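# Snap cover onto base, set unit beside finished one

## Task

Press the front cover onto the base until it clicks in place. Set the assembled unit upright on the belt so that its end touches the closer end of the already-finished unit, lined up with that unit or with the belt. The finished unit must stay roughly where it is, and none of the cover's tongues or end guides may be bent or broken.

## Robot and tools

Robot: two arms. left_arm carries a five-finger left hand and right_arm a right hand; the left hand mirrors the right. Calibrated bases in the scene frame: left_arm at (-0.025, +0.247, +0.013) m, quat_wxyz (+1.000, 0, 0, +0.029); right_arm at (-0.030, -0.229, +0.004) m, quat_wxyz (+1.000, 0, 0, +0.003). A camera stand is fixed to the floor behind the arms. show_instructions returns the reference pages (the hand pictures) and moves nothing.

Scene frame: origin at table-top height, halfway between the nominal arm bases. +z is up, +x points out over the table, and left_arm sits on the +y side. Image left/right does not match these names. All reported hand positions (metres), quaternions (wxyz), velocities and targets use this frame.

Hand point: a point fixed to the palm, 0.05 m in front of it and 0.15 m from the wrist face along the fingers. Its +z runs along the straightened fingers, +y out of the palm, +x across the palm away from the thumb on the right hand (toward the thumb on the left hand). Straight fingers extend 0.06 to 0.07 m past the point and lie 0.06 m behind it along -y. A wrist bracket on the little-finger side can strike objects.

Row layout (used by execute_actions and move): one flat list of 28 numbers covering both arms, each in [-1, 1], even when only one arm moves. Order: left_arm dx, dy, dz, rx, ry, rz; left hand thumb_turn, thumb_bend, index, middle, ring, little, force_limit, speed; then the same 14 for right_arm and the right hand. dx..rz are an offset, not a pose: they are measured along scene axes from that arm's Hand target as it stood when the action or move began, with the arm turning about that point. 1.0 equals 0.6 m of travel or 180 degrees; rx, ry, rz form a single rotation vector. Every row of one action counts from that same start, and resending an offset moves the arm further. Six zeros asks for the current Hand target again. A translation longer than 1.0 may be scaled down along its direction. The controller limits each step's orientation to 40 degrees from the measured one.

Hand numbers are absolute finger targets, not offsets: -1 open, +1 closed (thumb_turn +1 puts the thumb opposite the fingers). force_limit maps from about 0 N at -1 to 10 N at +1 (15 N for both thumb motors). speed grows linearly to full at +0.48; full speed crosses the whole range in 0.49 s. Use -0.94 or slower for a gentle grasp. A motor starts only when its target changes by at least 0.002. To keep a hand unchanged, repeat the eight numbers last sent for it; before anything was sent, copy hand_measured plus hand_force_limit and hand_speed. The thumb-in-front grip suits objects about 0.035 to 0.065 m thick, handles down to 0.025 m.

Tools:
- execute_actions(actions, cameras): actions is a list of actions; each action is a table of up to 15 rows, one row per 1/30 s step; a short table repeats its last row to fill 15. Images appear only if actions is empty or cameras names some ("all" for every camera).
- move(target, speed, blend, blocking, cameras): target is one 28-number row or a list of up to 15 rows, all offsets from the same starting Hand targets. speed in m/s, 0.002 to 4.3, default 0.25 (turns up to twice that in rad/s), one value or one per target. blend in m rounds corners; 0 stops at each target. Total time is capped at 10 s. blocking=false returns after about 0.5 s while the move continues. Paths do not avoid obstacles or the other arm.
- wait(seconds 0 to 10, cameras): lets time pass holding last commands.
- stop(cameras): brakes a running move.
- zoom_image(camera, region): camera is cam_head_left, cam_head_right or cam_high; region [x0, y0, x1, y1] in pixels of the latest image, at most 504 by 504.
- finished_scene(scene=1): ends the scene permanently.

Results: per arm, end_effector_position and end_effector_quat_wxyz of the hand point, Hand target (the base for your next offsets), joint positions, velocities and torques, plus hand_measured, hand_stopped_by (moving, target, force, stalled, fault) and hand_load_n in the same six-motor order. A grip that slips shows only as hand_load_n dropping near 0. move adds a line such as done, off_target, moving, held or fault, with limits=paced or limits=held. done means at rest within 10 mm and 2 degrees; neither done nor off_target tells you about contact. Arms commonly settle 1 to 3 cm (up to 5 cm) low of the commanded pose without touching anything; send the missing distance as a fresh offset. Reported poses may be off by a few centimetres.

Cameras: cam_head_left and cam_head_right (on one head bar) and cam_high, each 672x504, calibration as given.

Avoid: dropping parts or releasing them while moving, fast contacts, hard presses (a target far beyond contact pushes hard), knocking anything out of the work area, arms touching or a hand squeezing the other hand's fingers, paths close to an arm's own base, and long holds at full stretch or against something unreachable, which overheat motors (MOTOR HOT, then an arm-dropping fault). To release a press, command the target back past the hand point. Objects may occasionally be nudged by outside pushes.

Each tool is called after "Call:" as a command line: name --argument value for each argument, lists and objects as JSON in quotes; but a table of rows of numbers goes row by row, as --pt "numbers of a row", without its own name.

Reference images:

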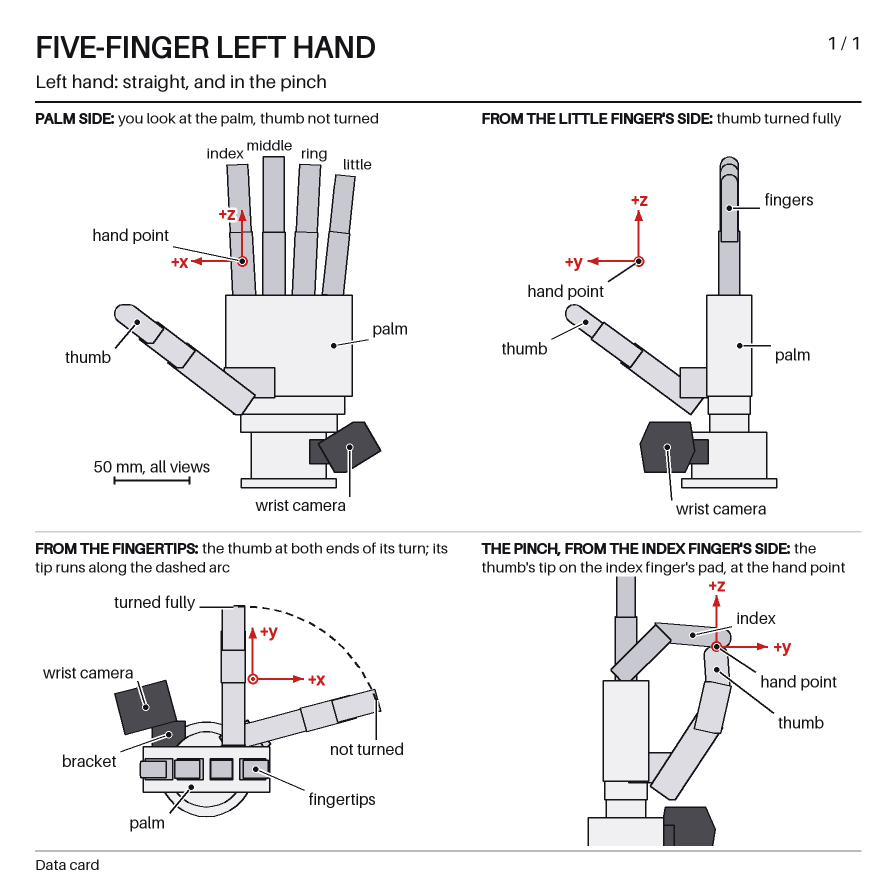

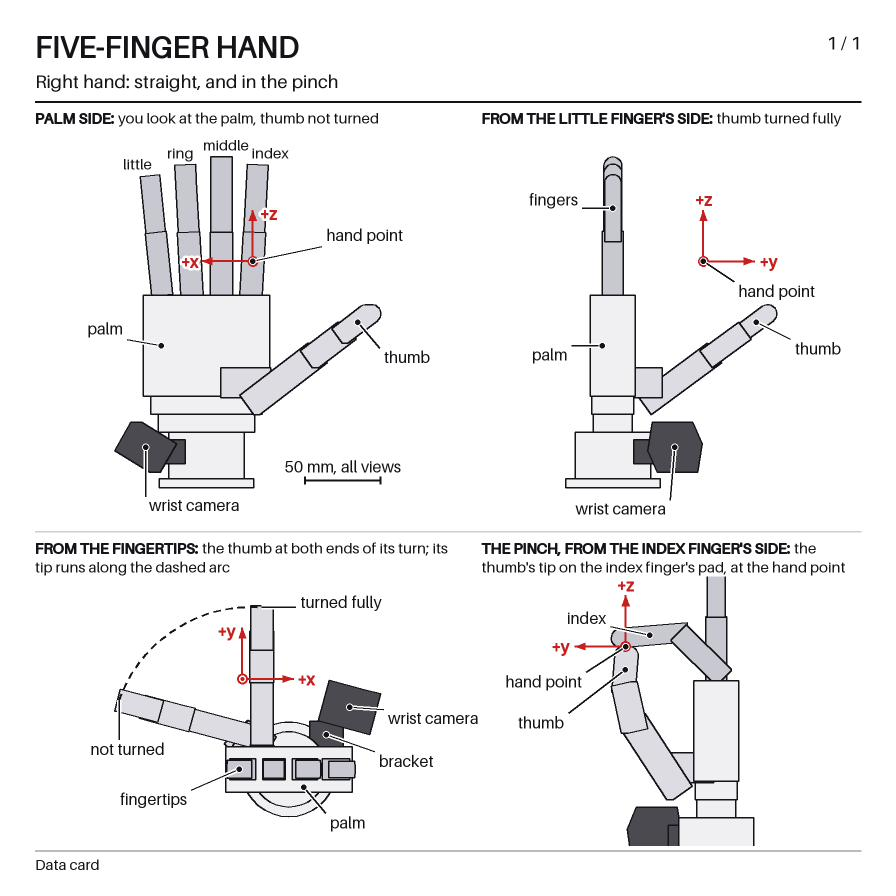

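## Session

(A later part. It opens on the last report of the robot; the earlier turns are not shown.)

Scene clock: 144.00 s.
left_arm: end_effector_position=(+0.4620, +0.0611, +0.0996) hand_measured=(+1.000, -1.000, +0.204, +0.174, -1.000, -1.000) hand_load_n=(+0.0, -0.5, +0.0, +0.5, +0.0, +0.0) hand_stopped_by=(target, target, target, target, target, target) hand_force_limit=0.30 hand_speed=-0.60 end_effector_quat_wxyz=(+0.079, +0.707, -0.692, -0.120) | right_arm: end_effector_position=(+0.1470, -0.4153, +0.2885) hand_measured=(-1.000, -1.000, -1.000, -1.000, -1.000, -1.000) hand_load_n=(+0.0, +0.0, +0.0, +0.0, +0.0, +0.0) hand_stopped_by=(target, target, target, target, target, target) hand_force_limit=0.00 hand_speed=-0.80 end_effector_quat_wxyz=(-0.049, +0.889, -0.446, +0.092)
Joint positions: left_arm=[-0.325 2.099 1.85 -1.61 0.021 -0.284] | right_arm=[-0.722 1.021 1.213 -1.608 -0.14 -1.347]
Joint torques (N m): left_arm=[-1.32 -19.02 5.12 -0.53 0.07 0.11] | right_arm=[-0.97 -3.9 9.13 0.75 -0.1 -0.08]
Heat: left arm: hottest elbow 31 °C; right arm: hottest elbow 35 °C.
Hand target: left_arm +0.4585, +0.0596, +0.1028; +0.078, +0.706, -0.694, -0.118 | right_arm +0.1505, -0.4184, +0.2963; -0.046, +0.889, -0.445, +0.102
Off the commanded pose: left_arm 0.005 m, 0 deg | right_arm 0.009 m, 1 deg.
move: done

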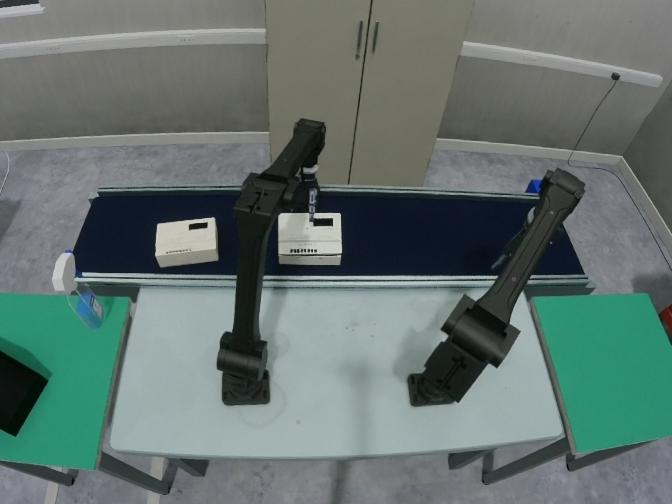

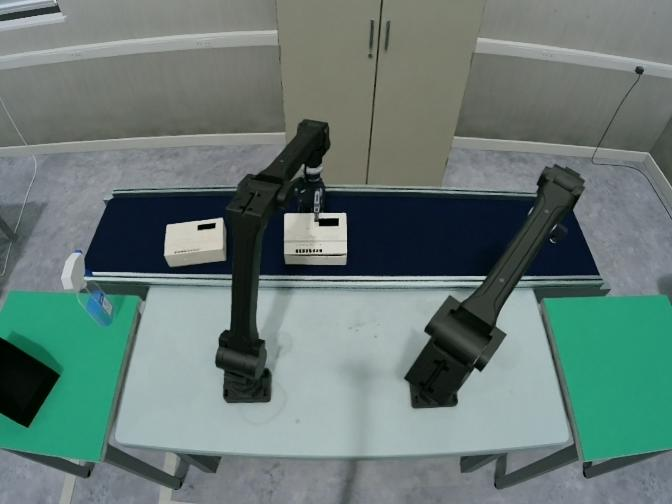

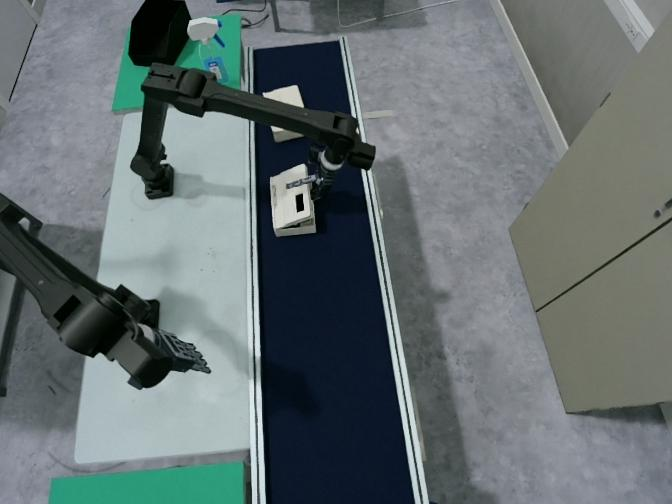

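Call:
move --pt "-0.0183 0.0 0.0 0 0 0 1 -1 0.205 0.175 -1 -1 0.3 -0.6 0 0 0 0 0 0 -1 -1 -1 -1 -1 -1 0 -0.8" --speed 0.03 --cameras '["cam_high", "cam_head_right", "cam_head_left"]'

Call:
zoom_image --camera "cam_high" --region '[265, 170, 320, 240]'

Call:
zoom_image --camera "cam_head_right" --region '[280, 245, 350, 270]'

Call:
zoom_image --camera "cam_high" --region '[264, 215, 290, 240]'

Scene clock: 148.03 s.
left_arm: end_effector_position=(+0.4536, +0.0626, +0.0992) hand_measured=(+1.000, -1.000, +0.204, +0.174, -1.000, -1.000) hand_load_n=(+0.0, +0.0, +0.0, +1.0, +0.0, +0.0) hand_stopped_by=(target, target, target, target, target, target) hand_force_limit=0.30 hand_speed=-0.60 end_effector_quat_wxyz=(+0.078, +0.707, -0.693, -0.117) | right_arm: end_effector_position=(+0.1470, -0.4153, +0.2885) hand_measured=(-1.000, -1.000, -1.000, -1.000, -1.000, -1.000) hand_load_n=(+0.0, +0.0, +0.0, +0.0, +0.0, +0.0) hand_stopped_by=(target, target, target, target, target, target) hand_force_limit=0.00 hand_speed=-0.80 end_effector_quat_wxyz=(-0.049, +0.889, -0.446, +0.092)
Joint positions: left_arm=[-0.326 2.071 1.804 -1.586 0.021 -0.284] | right_arm=[-0.722 1.021 1.213 -1.608 -0.14 -1.347]
Joint torques (N m): left_arm=[-1.61 -18.67 4.94 -0.72 0.12 0.06] | right_arm=[-0.91 -3.9 9.14 0.73 -0.1 -0.08]
Heat: left arm: hottest elbow 31 °C; right arm: hottest elbow 35 °C.
Hand target: left_arm +0.4478, +0.0596, +0.1029; +0.078, +0.706, -0.694, -0.118 | right_arm +0.1505, -0.4184, +0.2963; -0.046, +0.889, -0.445, +0.102
Off the commanded pose: left_arm 0.008 m, 0 deg | right_arm 0.009 m, 1 deg.
move: done

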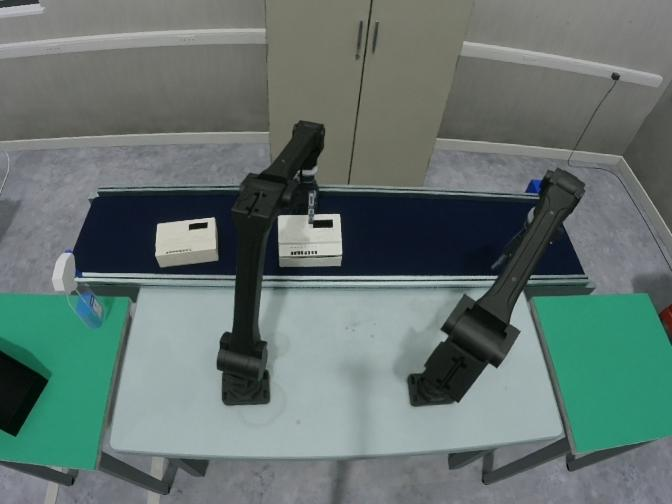

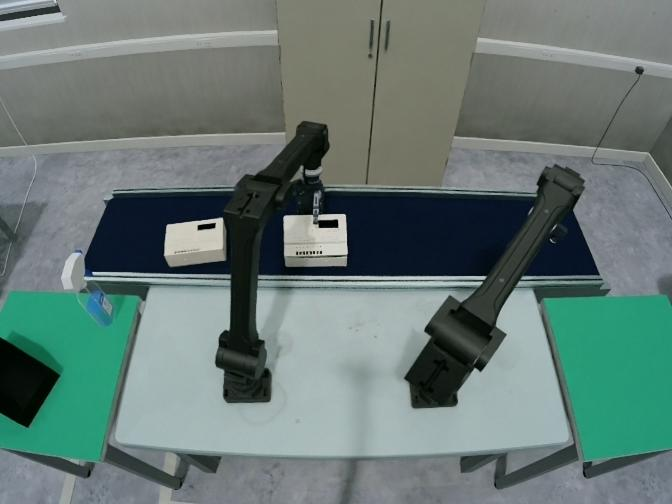

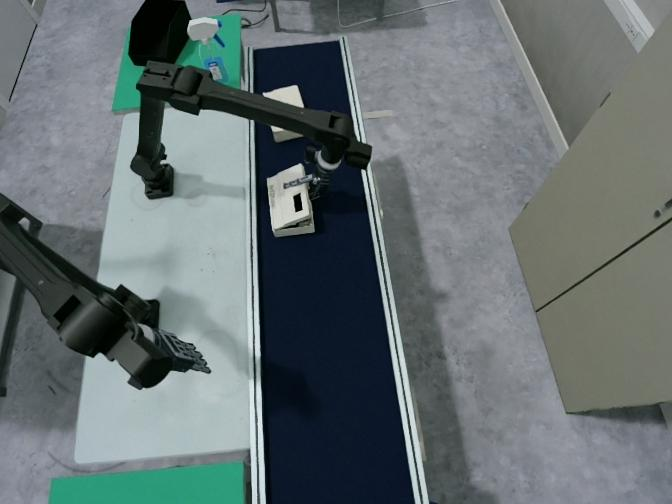

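Scaled by 7.200 from the camera's 672x504 image, which has a finer 960x720 frame.

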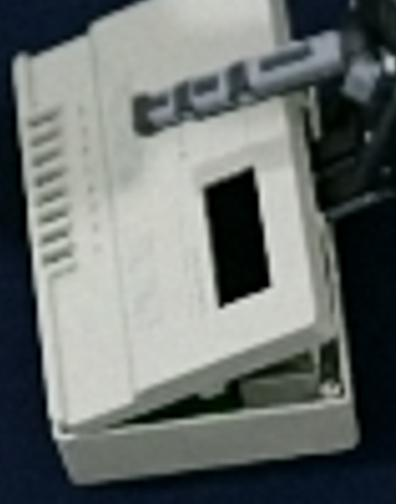

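Scaled by 7.200 from the camera's 672x504 image, which has a finer 960x720 frame.

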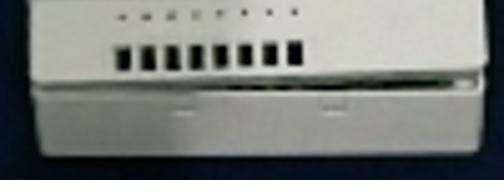

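Scaled by 19.385 from the camera's 672x504 image, which has a finer 960x720 frame.

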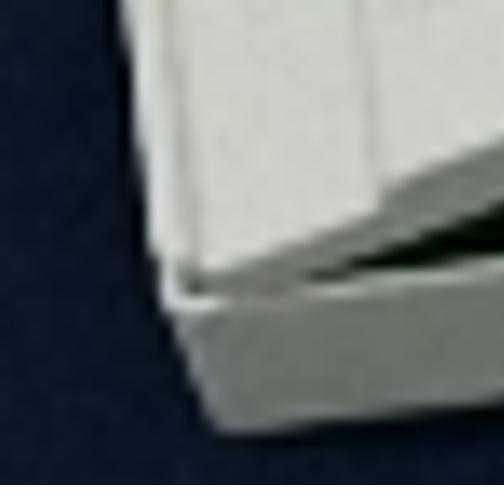

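Call:
move --target '[0, 0, 0, 0, 0, 0, 1, -1, 0.205, 0.175, -1, -1, 0.3, -0.6, 0.5825, 0.4973, 0.0062, 0.0256, 0.0675, -0.2025, 1, -1, -1, -1, -1, -1, 0, 0]' --speed 0.2 --cameras '["cam_high", "cam_head_right", "cam_head_left"]'

Call:
zoom_image --camera "cam_high" --region '[230, 150, 350, 270]'

Scene clock: 152.70 s.
left_arm: end_effector_position=(+0.4535, +0.0627, +0.0991) hand_measured=(+1.000, -1.000, +0.204, +0.174, -1.000, -1.000) hand_load_n=(+0.0, +0.0, +0.0, +0.5, +0.5, +0.0) hand_stopped_by=(target, target, target, target, target, target) hand_force_limit=0.30 hand_speed=-0.60 end_effector_quat_wxyz=(+0.078, +0.707, -0.693, -0.117) | right_arm: end_effector_position=(+0.4907, -0.1249, +0.2919) hand_measured=(+1.000, -1.000, -1.000, -1.000, -1.000, -1.000) hand_load_n=(+0.0, -0.5, +0.0, +0.0, +0.0, +0.0) hand_stopped_by=(target, target, target, target, target, target) hand_force_limit=0.00 hand_speed=0.00 end_effector_quat_wxyz=(-0.044, +0.707, -0.706, +0.030)
Joint positions: left_arm=[-0.326 2.071 1.804 -1.586 0.021 -0.284] | right_arm=[0.118 1.826 2.04 -1.678 -0.007 0.122]
Joint torques (N m): left_arm=[-1.61 -18.96 5.01 -0.72 0.11 0.06] | right_arm=[-0.5 -13.57 11.04 0.24 -0.08 0.07]
Heat: left arm: hottest shoulder 31 °C; right arm: hottest elbow 35 °C.
Hand target: left_arm +0.4476, +0.0597, +0.1028; +0.078, +0.706, -0.694, -0.118 | right_arm +0.5001, -0.1201, +0.3001; +0.000, +0.708, -0.706, +0.001
Off the commanded pose: left_arm 0.008 m, 0 deg | right_arm 0.013 m, 6 deg.
joint sent to its limit (right arm) — joint 4 (wrist pitch), lower limit. The joint targets are off in orientation, not in position.
move: off_target (right_arm)

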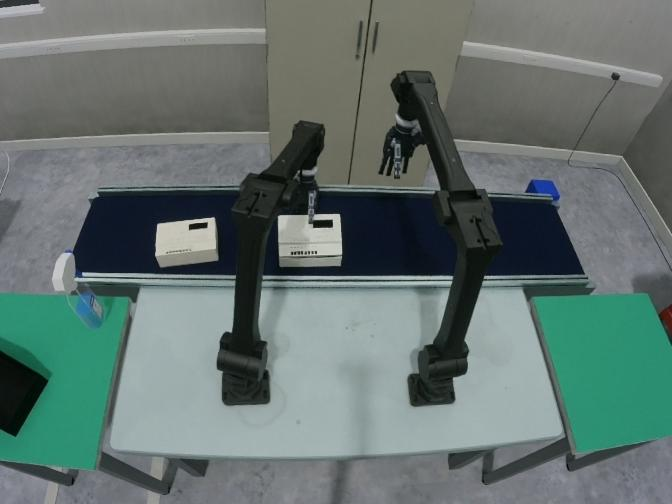

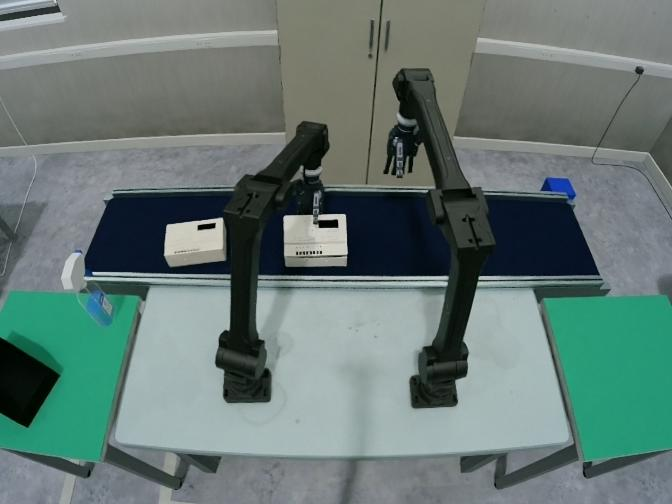

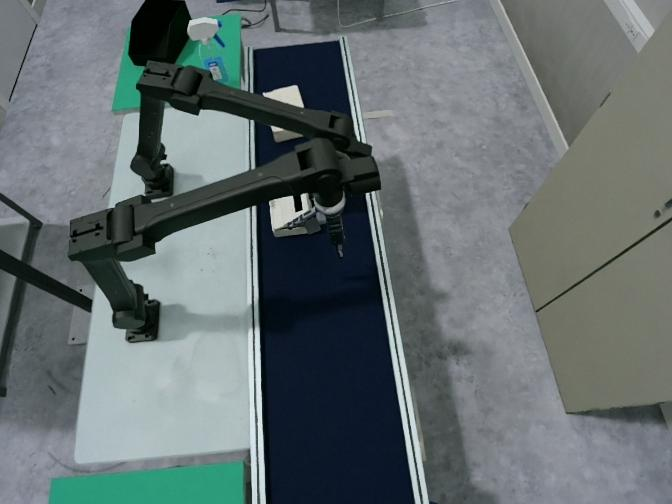

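Scaled by 4.200 from the camera's 672x504 image, which has a finer 960x720 frame.

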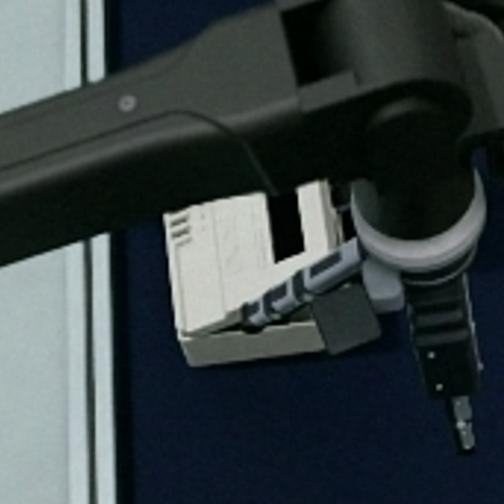

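Call:
move --target '[0, 0, 0, 0, 0, 0, 1, -1, 0.205, 0.175, -1, -1, 0.3, -0.6, -0.0333, 0.15, -0.158, 0, 0, 0, 1, -1, -1, -1, -1, -1, 0, 0]' --speed 0.12 --cameras '["cam_high", "cam_head_right", "cam_head_left"]'

Call:
zoom_image --camera "cam_head_right" --region '[275, 160, 395, 270]'

Call:
zoom_image --camera "cam_head_left" --region '[275, 160, 395, 270]'

Call:
zoom_image --camera "cam_high" --region '[230, 150, 350, 270]'

Scene clock: 154.93 s.
left_arm: end_effector_position=(+0.4535, +0.0627, +0.0991) hand_measured=(+1.000, -1.000, +0.204, +0.174, -1.000, -1.000) hand_load_n=(+0.0, -0.5, +0.0, +0.5, +0.5, +0.0) hand_stopped_by=(target, target, target, target, target, target) hand_force_limit=0.30 hand_speed=-0.60 end_effector_quat_wxyz=(+0.078, +0.707, -0.693, -0.117) | right_arm: end_effector_position=(+0.4775, -0.0346, +0.2154) hand_measured=(+1.000, -1.000, -1.000, -1.000, -1.000, -1.000) hand_load_n=(+0.0, +0.0, +0.0, +0.0, +0.0, +0.0) hand_stopped_by=(target, target, target, target, target, target) hand_force_limit=0.00 hand_speed=0.00 end_effector_quat_wxyz=(-0.004, +0.710, -0.705, +0.003)
Joint positions: left_arm=[-0.326 2.071 1.804 -1.586 0.021 -0.284] | right_arm=[0.277 1.893 1.926 -1.593 0.001 0.275]
Joint torques (N m): left_arm=[-1.55 -18.78 5.01 -0.7 0.12 0.06] | right_arm=[-0.5 -14.51 7.02 0.8 0 0.01]
Heat: left arm: hottest shoulder 31 °C; right arm: hottest elbow 35 °C.
Hand target: left_arm +0.4476, +0.0597, +0.1028; +0.078, +0.706, -0.694, -0.118 | right_arm +0.4800, -0.0300, +0.2053; +0.000, +0.708, -0.706, +0.001
Off the commanded pose: left_arm 0.008 m, 0 deg | right_arm 0.011 m, 1 deg.
move: off_target (right_arm)

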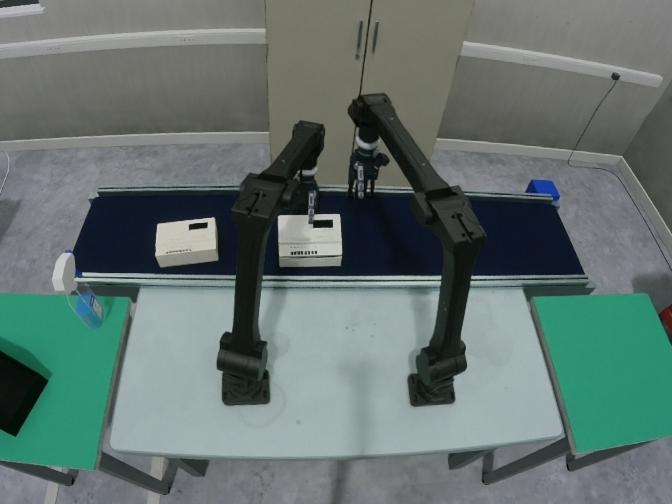

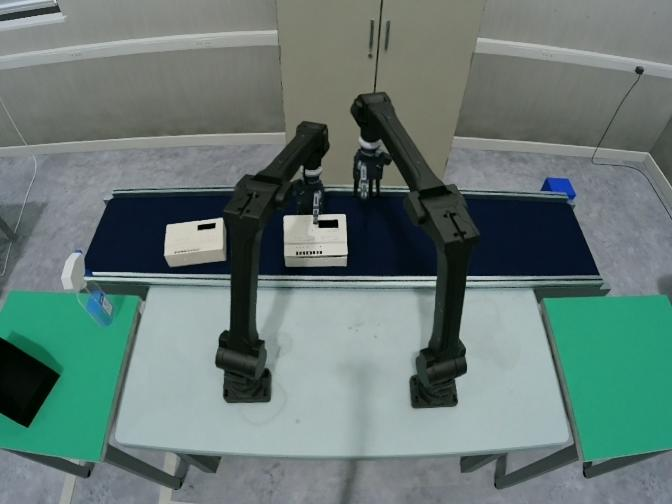

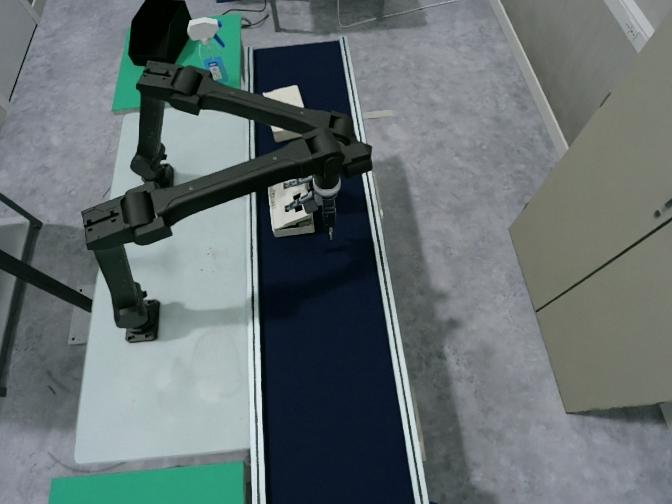

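Scaled by 4.200 from the camera's 672x504 image, which has a finer 960x720 frame.

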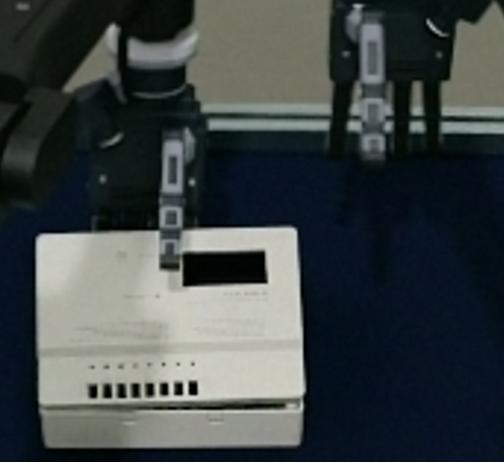

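Scaled by 4.200 from the camera's 672x504 image, which has a finer 960x720 frame.

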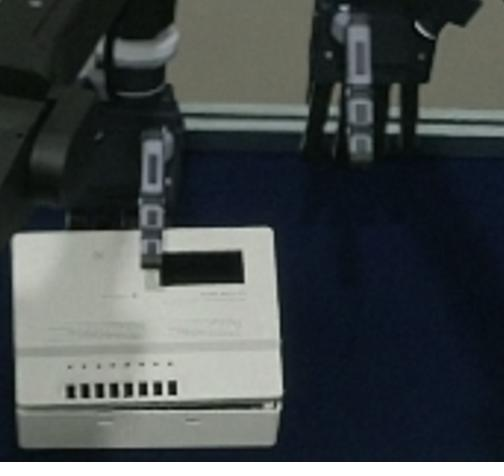

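Scaled by 4.200 from the camera's 672x504 image, which has a finer 960x720 frame.

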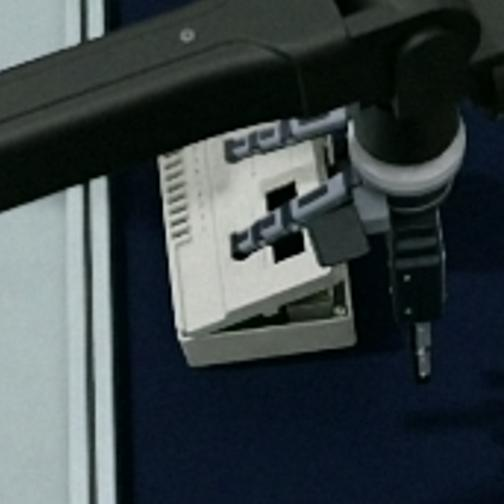

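Call:
move --target '[0, 0, 0, 0, 0, 0, 1, -1, 0.205, 0.175, -1, -1, 0.3, -0.6, 0.0, 0.0743, -0.1083, 0, 0, 0, 1, -1, -1, -1, -1, -1, 0, 0]' --speed 0.08 --cameras '["cam_high", "cam_head_right", "cam_head_left"]'

Call:
zoom_image --camera "cam_head_right" --region '[275, 180, 375, 270]'

Call:
zoom_image --camera "cam_high" --region '[250, 150, 350, 250]'

Scene clock: 157.20 s.
left_arm: end_effector_position=(+0.4535, +0.0627, +0.0991) hand_measured=(+1.000, -1.000, +0.204, +0.174, -1.000, -1.000) hand_load_n=(+0.0, -0.5, +0.0, +0.5, +0.0, +0.0) hand_stopped_by=(target, target, target, target, target, target) hand_force_limit=0.30 hand_speed=-0.60 end_effector_quat_wxyz=(+0.078, +0.707, -0.693, -0.117) | right_arm: end_effector_position=(+0.4802, +0.0082, +0.1522) hand_measured=(+1.000, -1.000, -1.000, -1.000, -1.000, -1.000) hand_load_n=(+0.0, +0.0, +0.0, +0.0, +0.0, +0.0) hand_stopped_by=(target, target, target, target, target, target) hand_force_limit=0.00 hand_speed=0.00 end_effector_quat_wxyz=(-0.006, +0.708, -0.706, +0.003)
Joint positions: left_arm=[-0.326 2.071 1.804 -1.586 0.021 -0.284] | right_arm=[0.343 1.943 1.836 -1.45 0.001 0.345]
Joint torques (N m): left_arm=[-1.67 -18.9 5.01 -0.72 0.12 0.06] | right_arm=[-0.15 -14.97 6.98 0.79 0 0.08]
Heat: left arm: hottest shoulder 31 °C; right arm: hottest elbow 35 °C.
Hand target: left_arm +0.4476, +0.0597, +0.1028; +0.078, +0.706, -0.694, -0.118 | right_arm +0.4801, +0.0144, +0.1403; +0.000, +0.708, -0.706, +0.001
Off the commanded pose: left_arm 0.008 m, 0 deg | right_arm 0.014 m, 1 deg.
move: off_target (right_arm)

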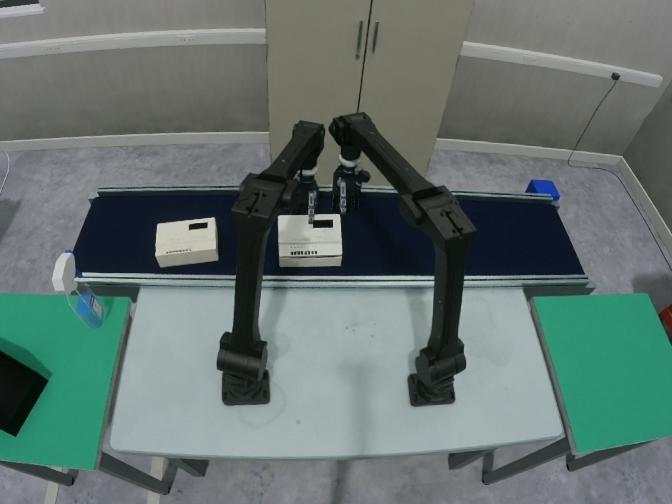

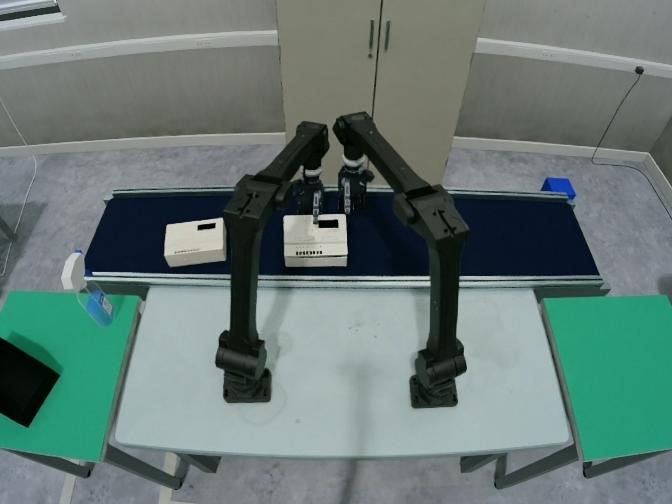

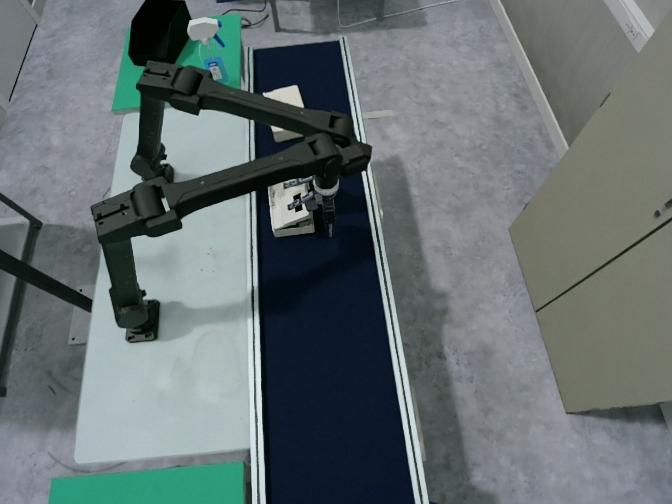

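Scaled by 5.040 from the camera's 672x504 image, which has a finer 960x720 frame.

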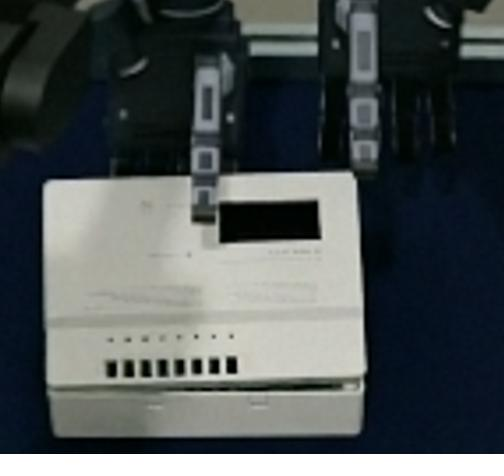

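Scaled by 5.040 from the camera's 672x504 image, which has a finer 960x720 frame.

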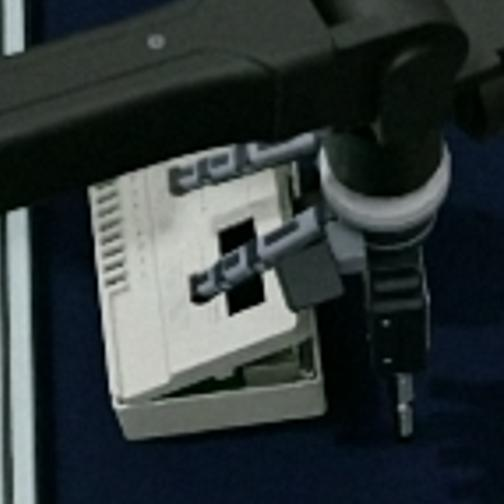

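Call:
move --target '[0, 0, 0, 0, 0, 0, 1, -1, 0.205, 0.175, -1, -1, 0.3, -0.6, -0.06, 0.005, 0, 0, 0, 0, 1, -1, -1, -1, -1, -1, 0, 0]' --speed 0.06 --cameras '["cam_high", "cam_head_right", "cam_head_left"]'

Call:
zoom_image --camera "cam_head_right" --region '[275, 180, 375, 270]'

Call:
zoom_image --camera "cam_high" --region '[250, 150, 350, 250]'

Scene clock: 158.30 s.
left_arm: end_effector_position=(+0.4535, +0.0627, +0.0991) hand_measured=(+1.000, -1.000, +0.204, +0.174, -1.000, -1.000) hand_load_n=(+0.0, +0.0, +0.0, +1.0, +0.0, +0.0) hand_stopped_by=(target, target, target, target, target, target) hand_force_limit=0.30 hand_speed=-0.60 end_effector_quat_wxyz=(+0.078, +0.707, -0.693, -0.117) | right_arm: end_effector_position=(+0.4679, +0.0065, +0.1350) hand_measured=(+1.000, -1.000, -1.000, -1.000, -1.000, -1.000) hand_load_n=(+0.0, +0.0, +0.0, +0.0, +0.0, +0.0) hand_stopped_by=(target, target, target, target, target, target) hand_force_limit=0.00 hand_speed=0.00 end_effector_quat_wxyz=(+0.010, +0.707, -0.707, -0.004)
Joint positions: left_arm=[-0.326 2.071 1.804 -1.586 0.021 -0.284] | right_arm=[0.347 1.942 1.785 -1.434 0.001 0.351]
Joint torques (N m): left_arm=[-1.73 -18.84 4.97 -0.69 0.12 0.06] | right_arm=[-1.14 -16.09 8.08 0.32 -0.02 -0.08]
Heat: left arm: hottest shoulder 31 °C; right arm: hottest elbow 35 °C.
Hand target: left_arm +0.4476, +0.0597, +0.1028; +0.078, +0.706, -0.694, -0.118 | right_arm +0.4716, +0.0074, +0.1387; +0.005, +0.707, -0.707, -0.002 (not the last commanded pose)
Off the commanded pose: left_arm 0.008 m, 0 deg | right_arm 0.027 m, 1 deg.
move: held (right_arm; a check stopped the path); limits=held
pose unreachable (right arm): on one or more control steps of this call, first in action 0 (counted from 0), this arm could not follow its commanded pose, so it was not sent that pose on those steps. It may still have moved: this result reports where it is.
cause: moving toward the commanded pose would bring a part of the arm too close to another arm (a part of this arm just beyond joint 4 (wrist pitch) and a part of the left arm just beyond its joint 3 (elbow), along the way the arms are being sent, or toward where that arm still pushes).

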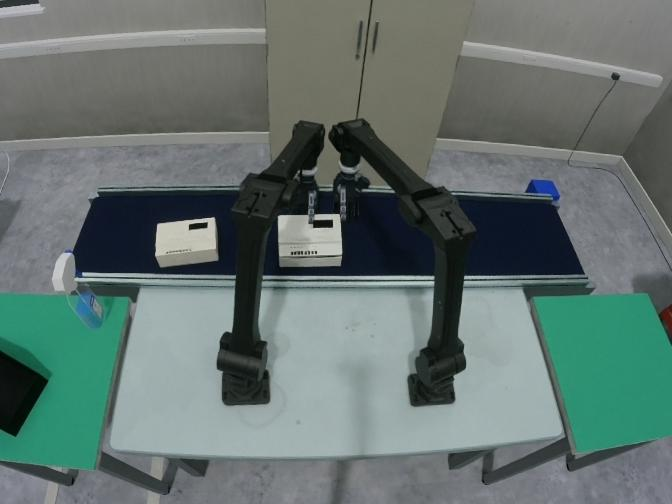

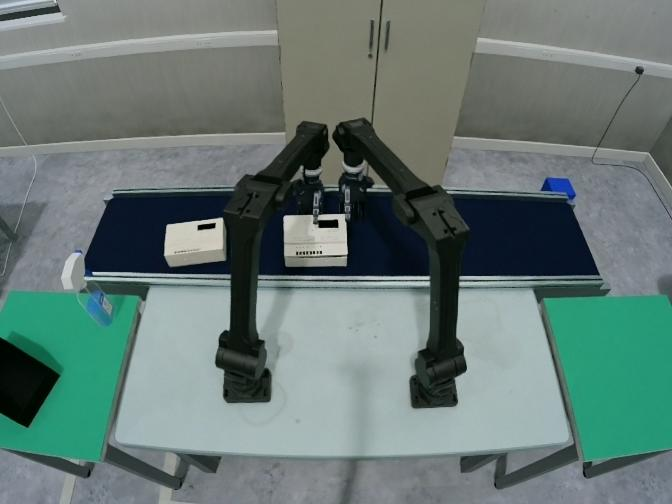

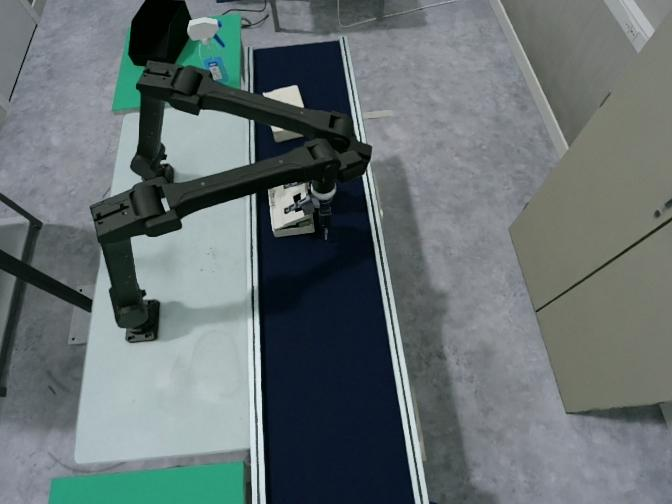

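Scaled by 5.040 from the camera's 672x504 image, which has a finer 960x720 frame.

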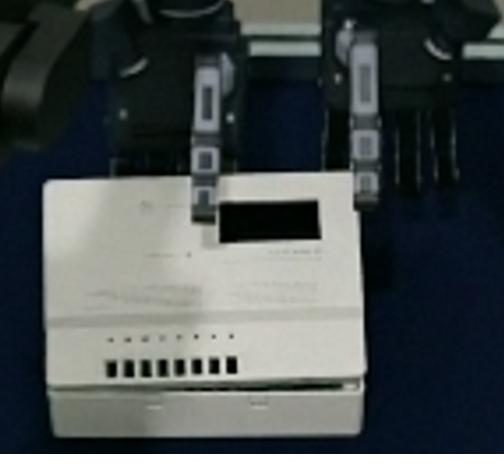

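Scaled by 5.040 from the camera's 672x504 image, which has a finer 960x720 frame.

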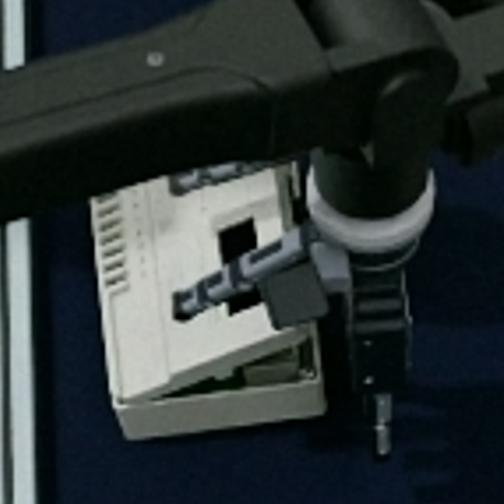

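Call:
move --pt "0 0 0 0 0 0 1 -1 0.205 0.175 -1 -1 0.3 -0.6 0.01 -0.0267 0.02 0 0 0 1 -1 -1 -1 -1 -1 0 0" --pt "0 0 0 0 0 0 1 -1 0.205 0.175 -1 -1 0.3 -0.6 -0.025 -0.0267 0.02 0 0 0 1 -1 -1 -1 -1 -1 0 0" --speed 0.06 --cameras '["cam_high", "cam_head_right", "cam_head_left"]'

Call:
zoom_image --camera "cam_head_right" --region '[275, 180, 375, 270]'

Call:
zoom_image --camera "cam_high" --region '[250, 150, 350, 250]'

Scene clock: 161.13 s.
left_arm: end_effector_position=(+0.4535, +0.0627, +0.0991) hand_measured=(+1.000, -1.000, +0.204, +0.174, -1.000, -1.000) hand_load_n=(+0.0, -0.5, +0.0, +0.5, +0.0, +0.0) hand_stopped_by=(target, target, target, target, target, target) hand_force_limit=0.30 hand_speed=-0.60 end_effector_quat_wxyz=(+0.078, +0.707, -0.693, -0.117) | right_arm: end_effector_position=(+0.4565, -0.0104, +0.1482) hand_measured=(+1.000, -1.000, -1.000, -1.000, -1.000, -1.000) hand_load_n=(+0.0, +0.0, +0.0, +0.0, +0.0, +0.5) hand_stopped_by=(target, target, target, target, target, target) hand_force_limit=0.00 hand_speed=0.00 end_effector_quat_wxyz=(+0.012, +0.707, -0.707, -0.005)
Joint positions: left_arm=[-0.326 2.071 1.804 -1.586 0.021 -0.284] | right_arm=[0.327 1.894 1.746 -1.448 0.001 0.332]
Joint torques (N m): left_arm=[-1.67 -18.73 4.97 -0.72 0.12 0.05] | right_arm=[-0.73 -16.5 6.75 0.73 -0.02 -0.06]
Heat: left arm: hottest shoulder 31 °C; right arm: hottest elbow 34 °C.
Hand target: left_arm +0.4476, +0.0597, +0.1028; +0.078, +0.706, -0.694, -0.118 | right_arm +0.4566, -0.0086, +0.1506; +0.005, +0.707, -0.707, -0.002
Off the commanded pose: left_arm 0.008 m, 0 deg | right_arm 0.003 m, 1 deg.
move: done

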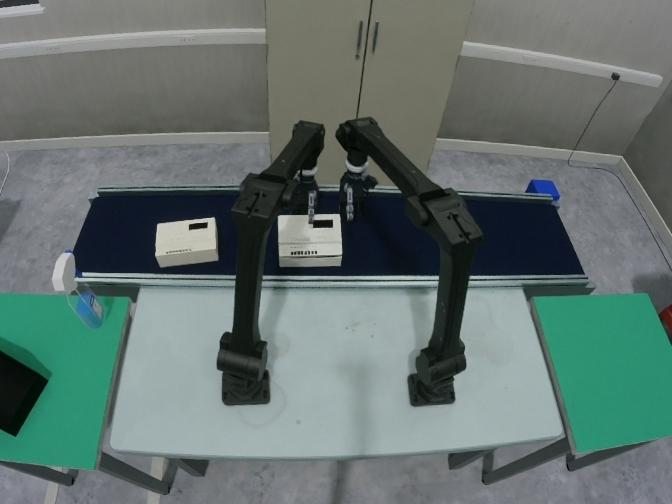

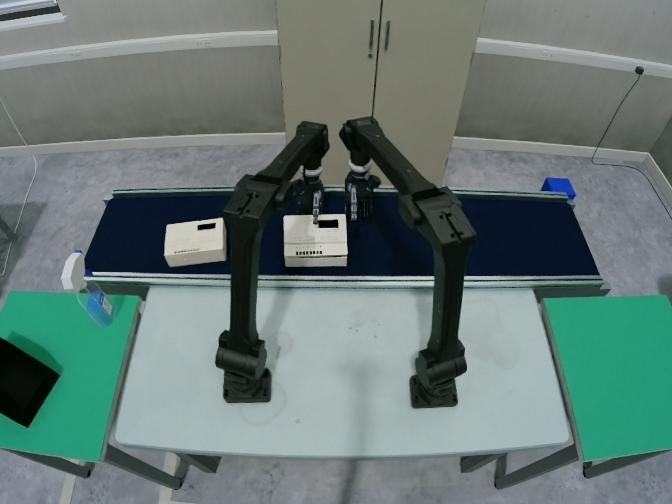

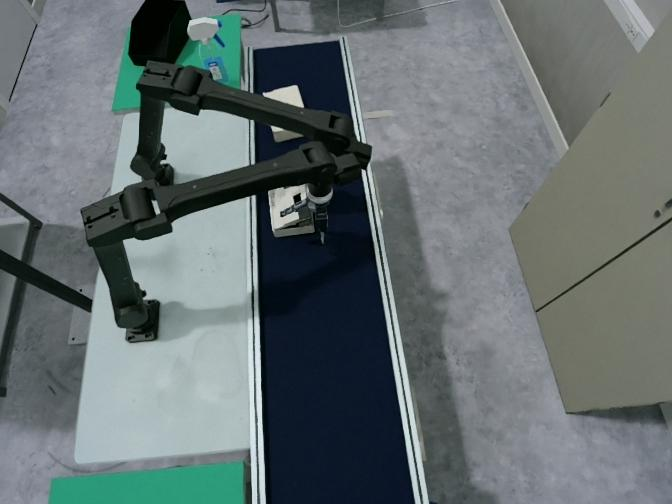

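Scaled by 5.040 from the camera's 672x504 image, which has a finer 960x720 frame.

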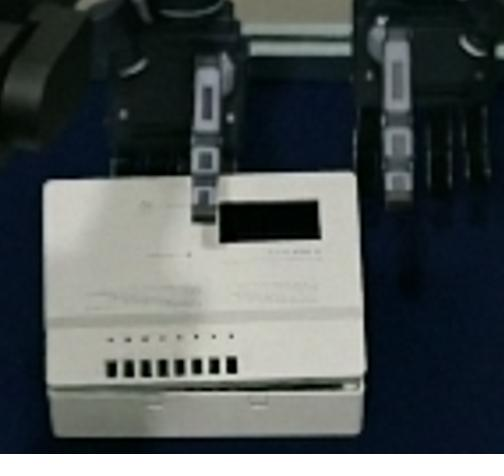

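Scaled by 5.040 from the camera's 672x504 image, which has a finer 960x720 frame.

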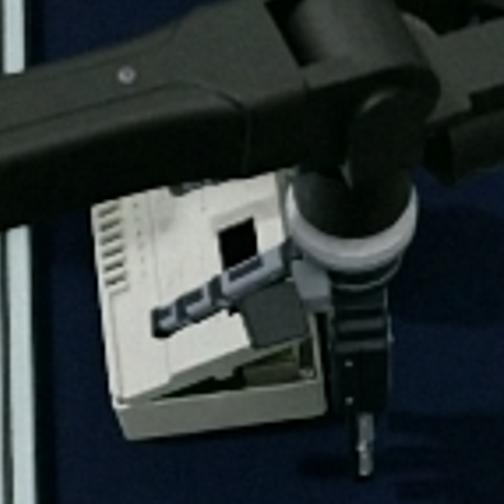

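Call:
move --pt "0 0 0 0 0 0 1 -1 0.205 0.175 -1 -1 0.3 -0.6 0.1057 -0.1023 0.0167 0 0 0 1 -1 -1 -1 -1 -1 0 0" --pt "0 0 0 0 0 0 1 -1 0.205 0.175 -1 -1 0.3 -0.6 0.1057 -0.1023 0.0167 0 0 0 -1 -1 1 1 1 1 0 0.2" --pt "0 0 0 0 0 0 1 -1 0.205 0.175 -1 -1 0.3 -0.6 0.1057 -0.1023 -0.126 0 0 0 -1 -1 1 1 1 1 0 0.2" --speed 0.12 --cameras '["cam_high", "cam_head_right", "cam_head_left"]'

Call:
zoom_image --camera "cam_head_right" --region '[275, 180, 395, 270]'

Call:
zoom_image --camera "cam_high" --region '[250, 150, 350, 270]'

Scene clock: 166.00 s.
left_arm: end_effector_position=(+0.4535, +0.0627, +0.0991) hand_measured=(+1.000, -1.000, +0.204, +0.174, -1.000, -1.000) hand_load_n=(+0.0, +0.0, +0.0, +0.5, +0.0, +0.0) hand_stopped_by=(target, target, target, target, target, target) hand_force_limit=0.30 hand_speed=-0.60 end_effector_quat_wxyz=(+0.078, +0.707, -0.693, -0.117) | right_arm: end_effector_position=(+0.5178, -0.0667, +0.0840) hand_measured=(-1.000, -1.000, +1.000, +1.000, +1.000, +1.000) hand_load_n=(+0.0, +0.0, +0.0, +0.0, +0.5, +0.0) hand_stopped_by=(target, target, target, target, target, target) hand_force_limit=0.00 hand_speed=0.20 end_effector_quat_wxyz=(+0.003, +0.707, -0.707, -0.001)
Joint positions: left_arm=[-0.326 2.071 1.804 -1.586 0.021 -0.284] | right_arm=[0.209 2.035 1.796 -1.337 0.002 0.215]
Joint torques (N m): left_arm=[-1.67 -18.9 4.97 -0.73 0.12 0.06] | right_arm=[-1.38 -15.68 6.95 0.7 0 -0.16]
Heat: left arm: hottest shoulder 31 °C; right arm: hottest elbow 35 °C.
Hand target: left_arm +0.4476, +0.0597, +0.1028; +0.078, +0.706, -0.694, -0.118 | right_arm +0.5199, -0.0698, +0.0749; +0.005, +0.708, -0.707, -0.002
Off the commanded pose: left_arm 0.008 m, 0 deg | right_arm 0.010 m, 0 deg.
move: done; target 2's new numbers were sent with right_arm's hand 0.013 m and 1 deg from that target

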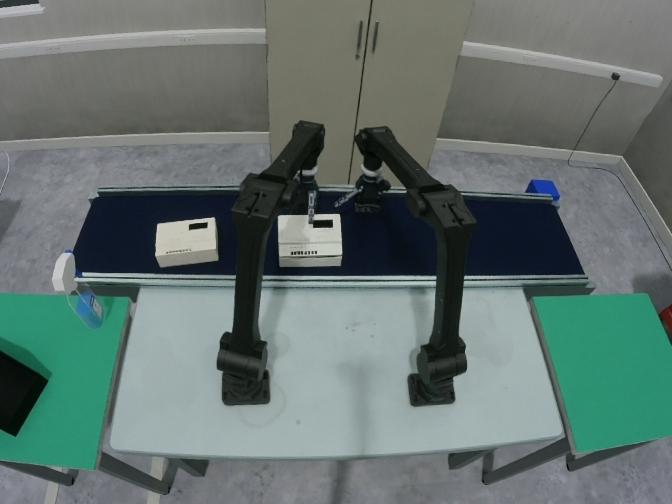

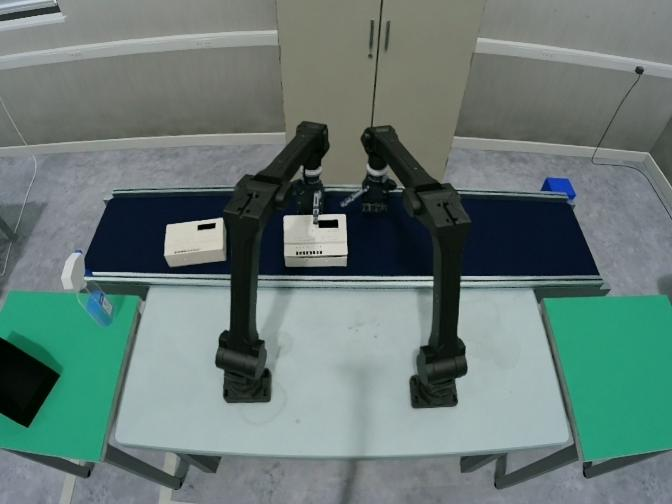

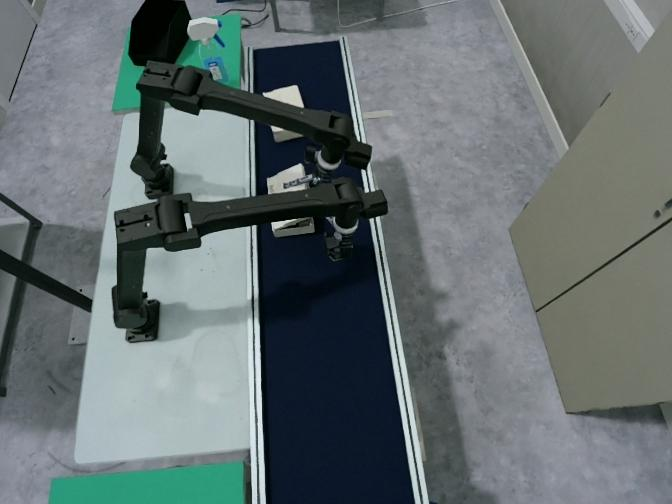

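Scaled by 4.200 from the camera's 672x504 image, which has a finer 960x720 frame.

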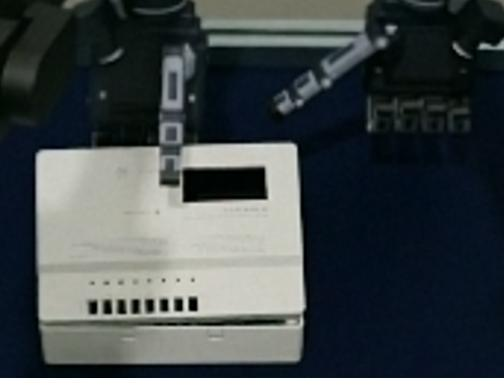

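Scaled by 4.200 from the camera's 672x504 image, which has a finer 960x720 frame.

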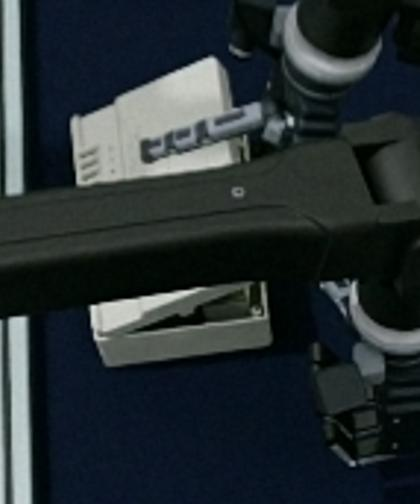

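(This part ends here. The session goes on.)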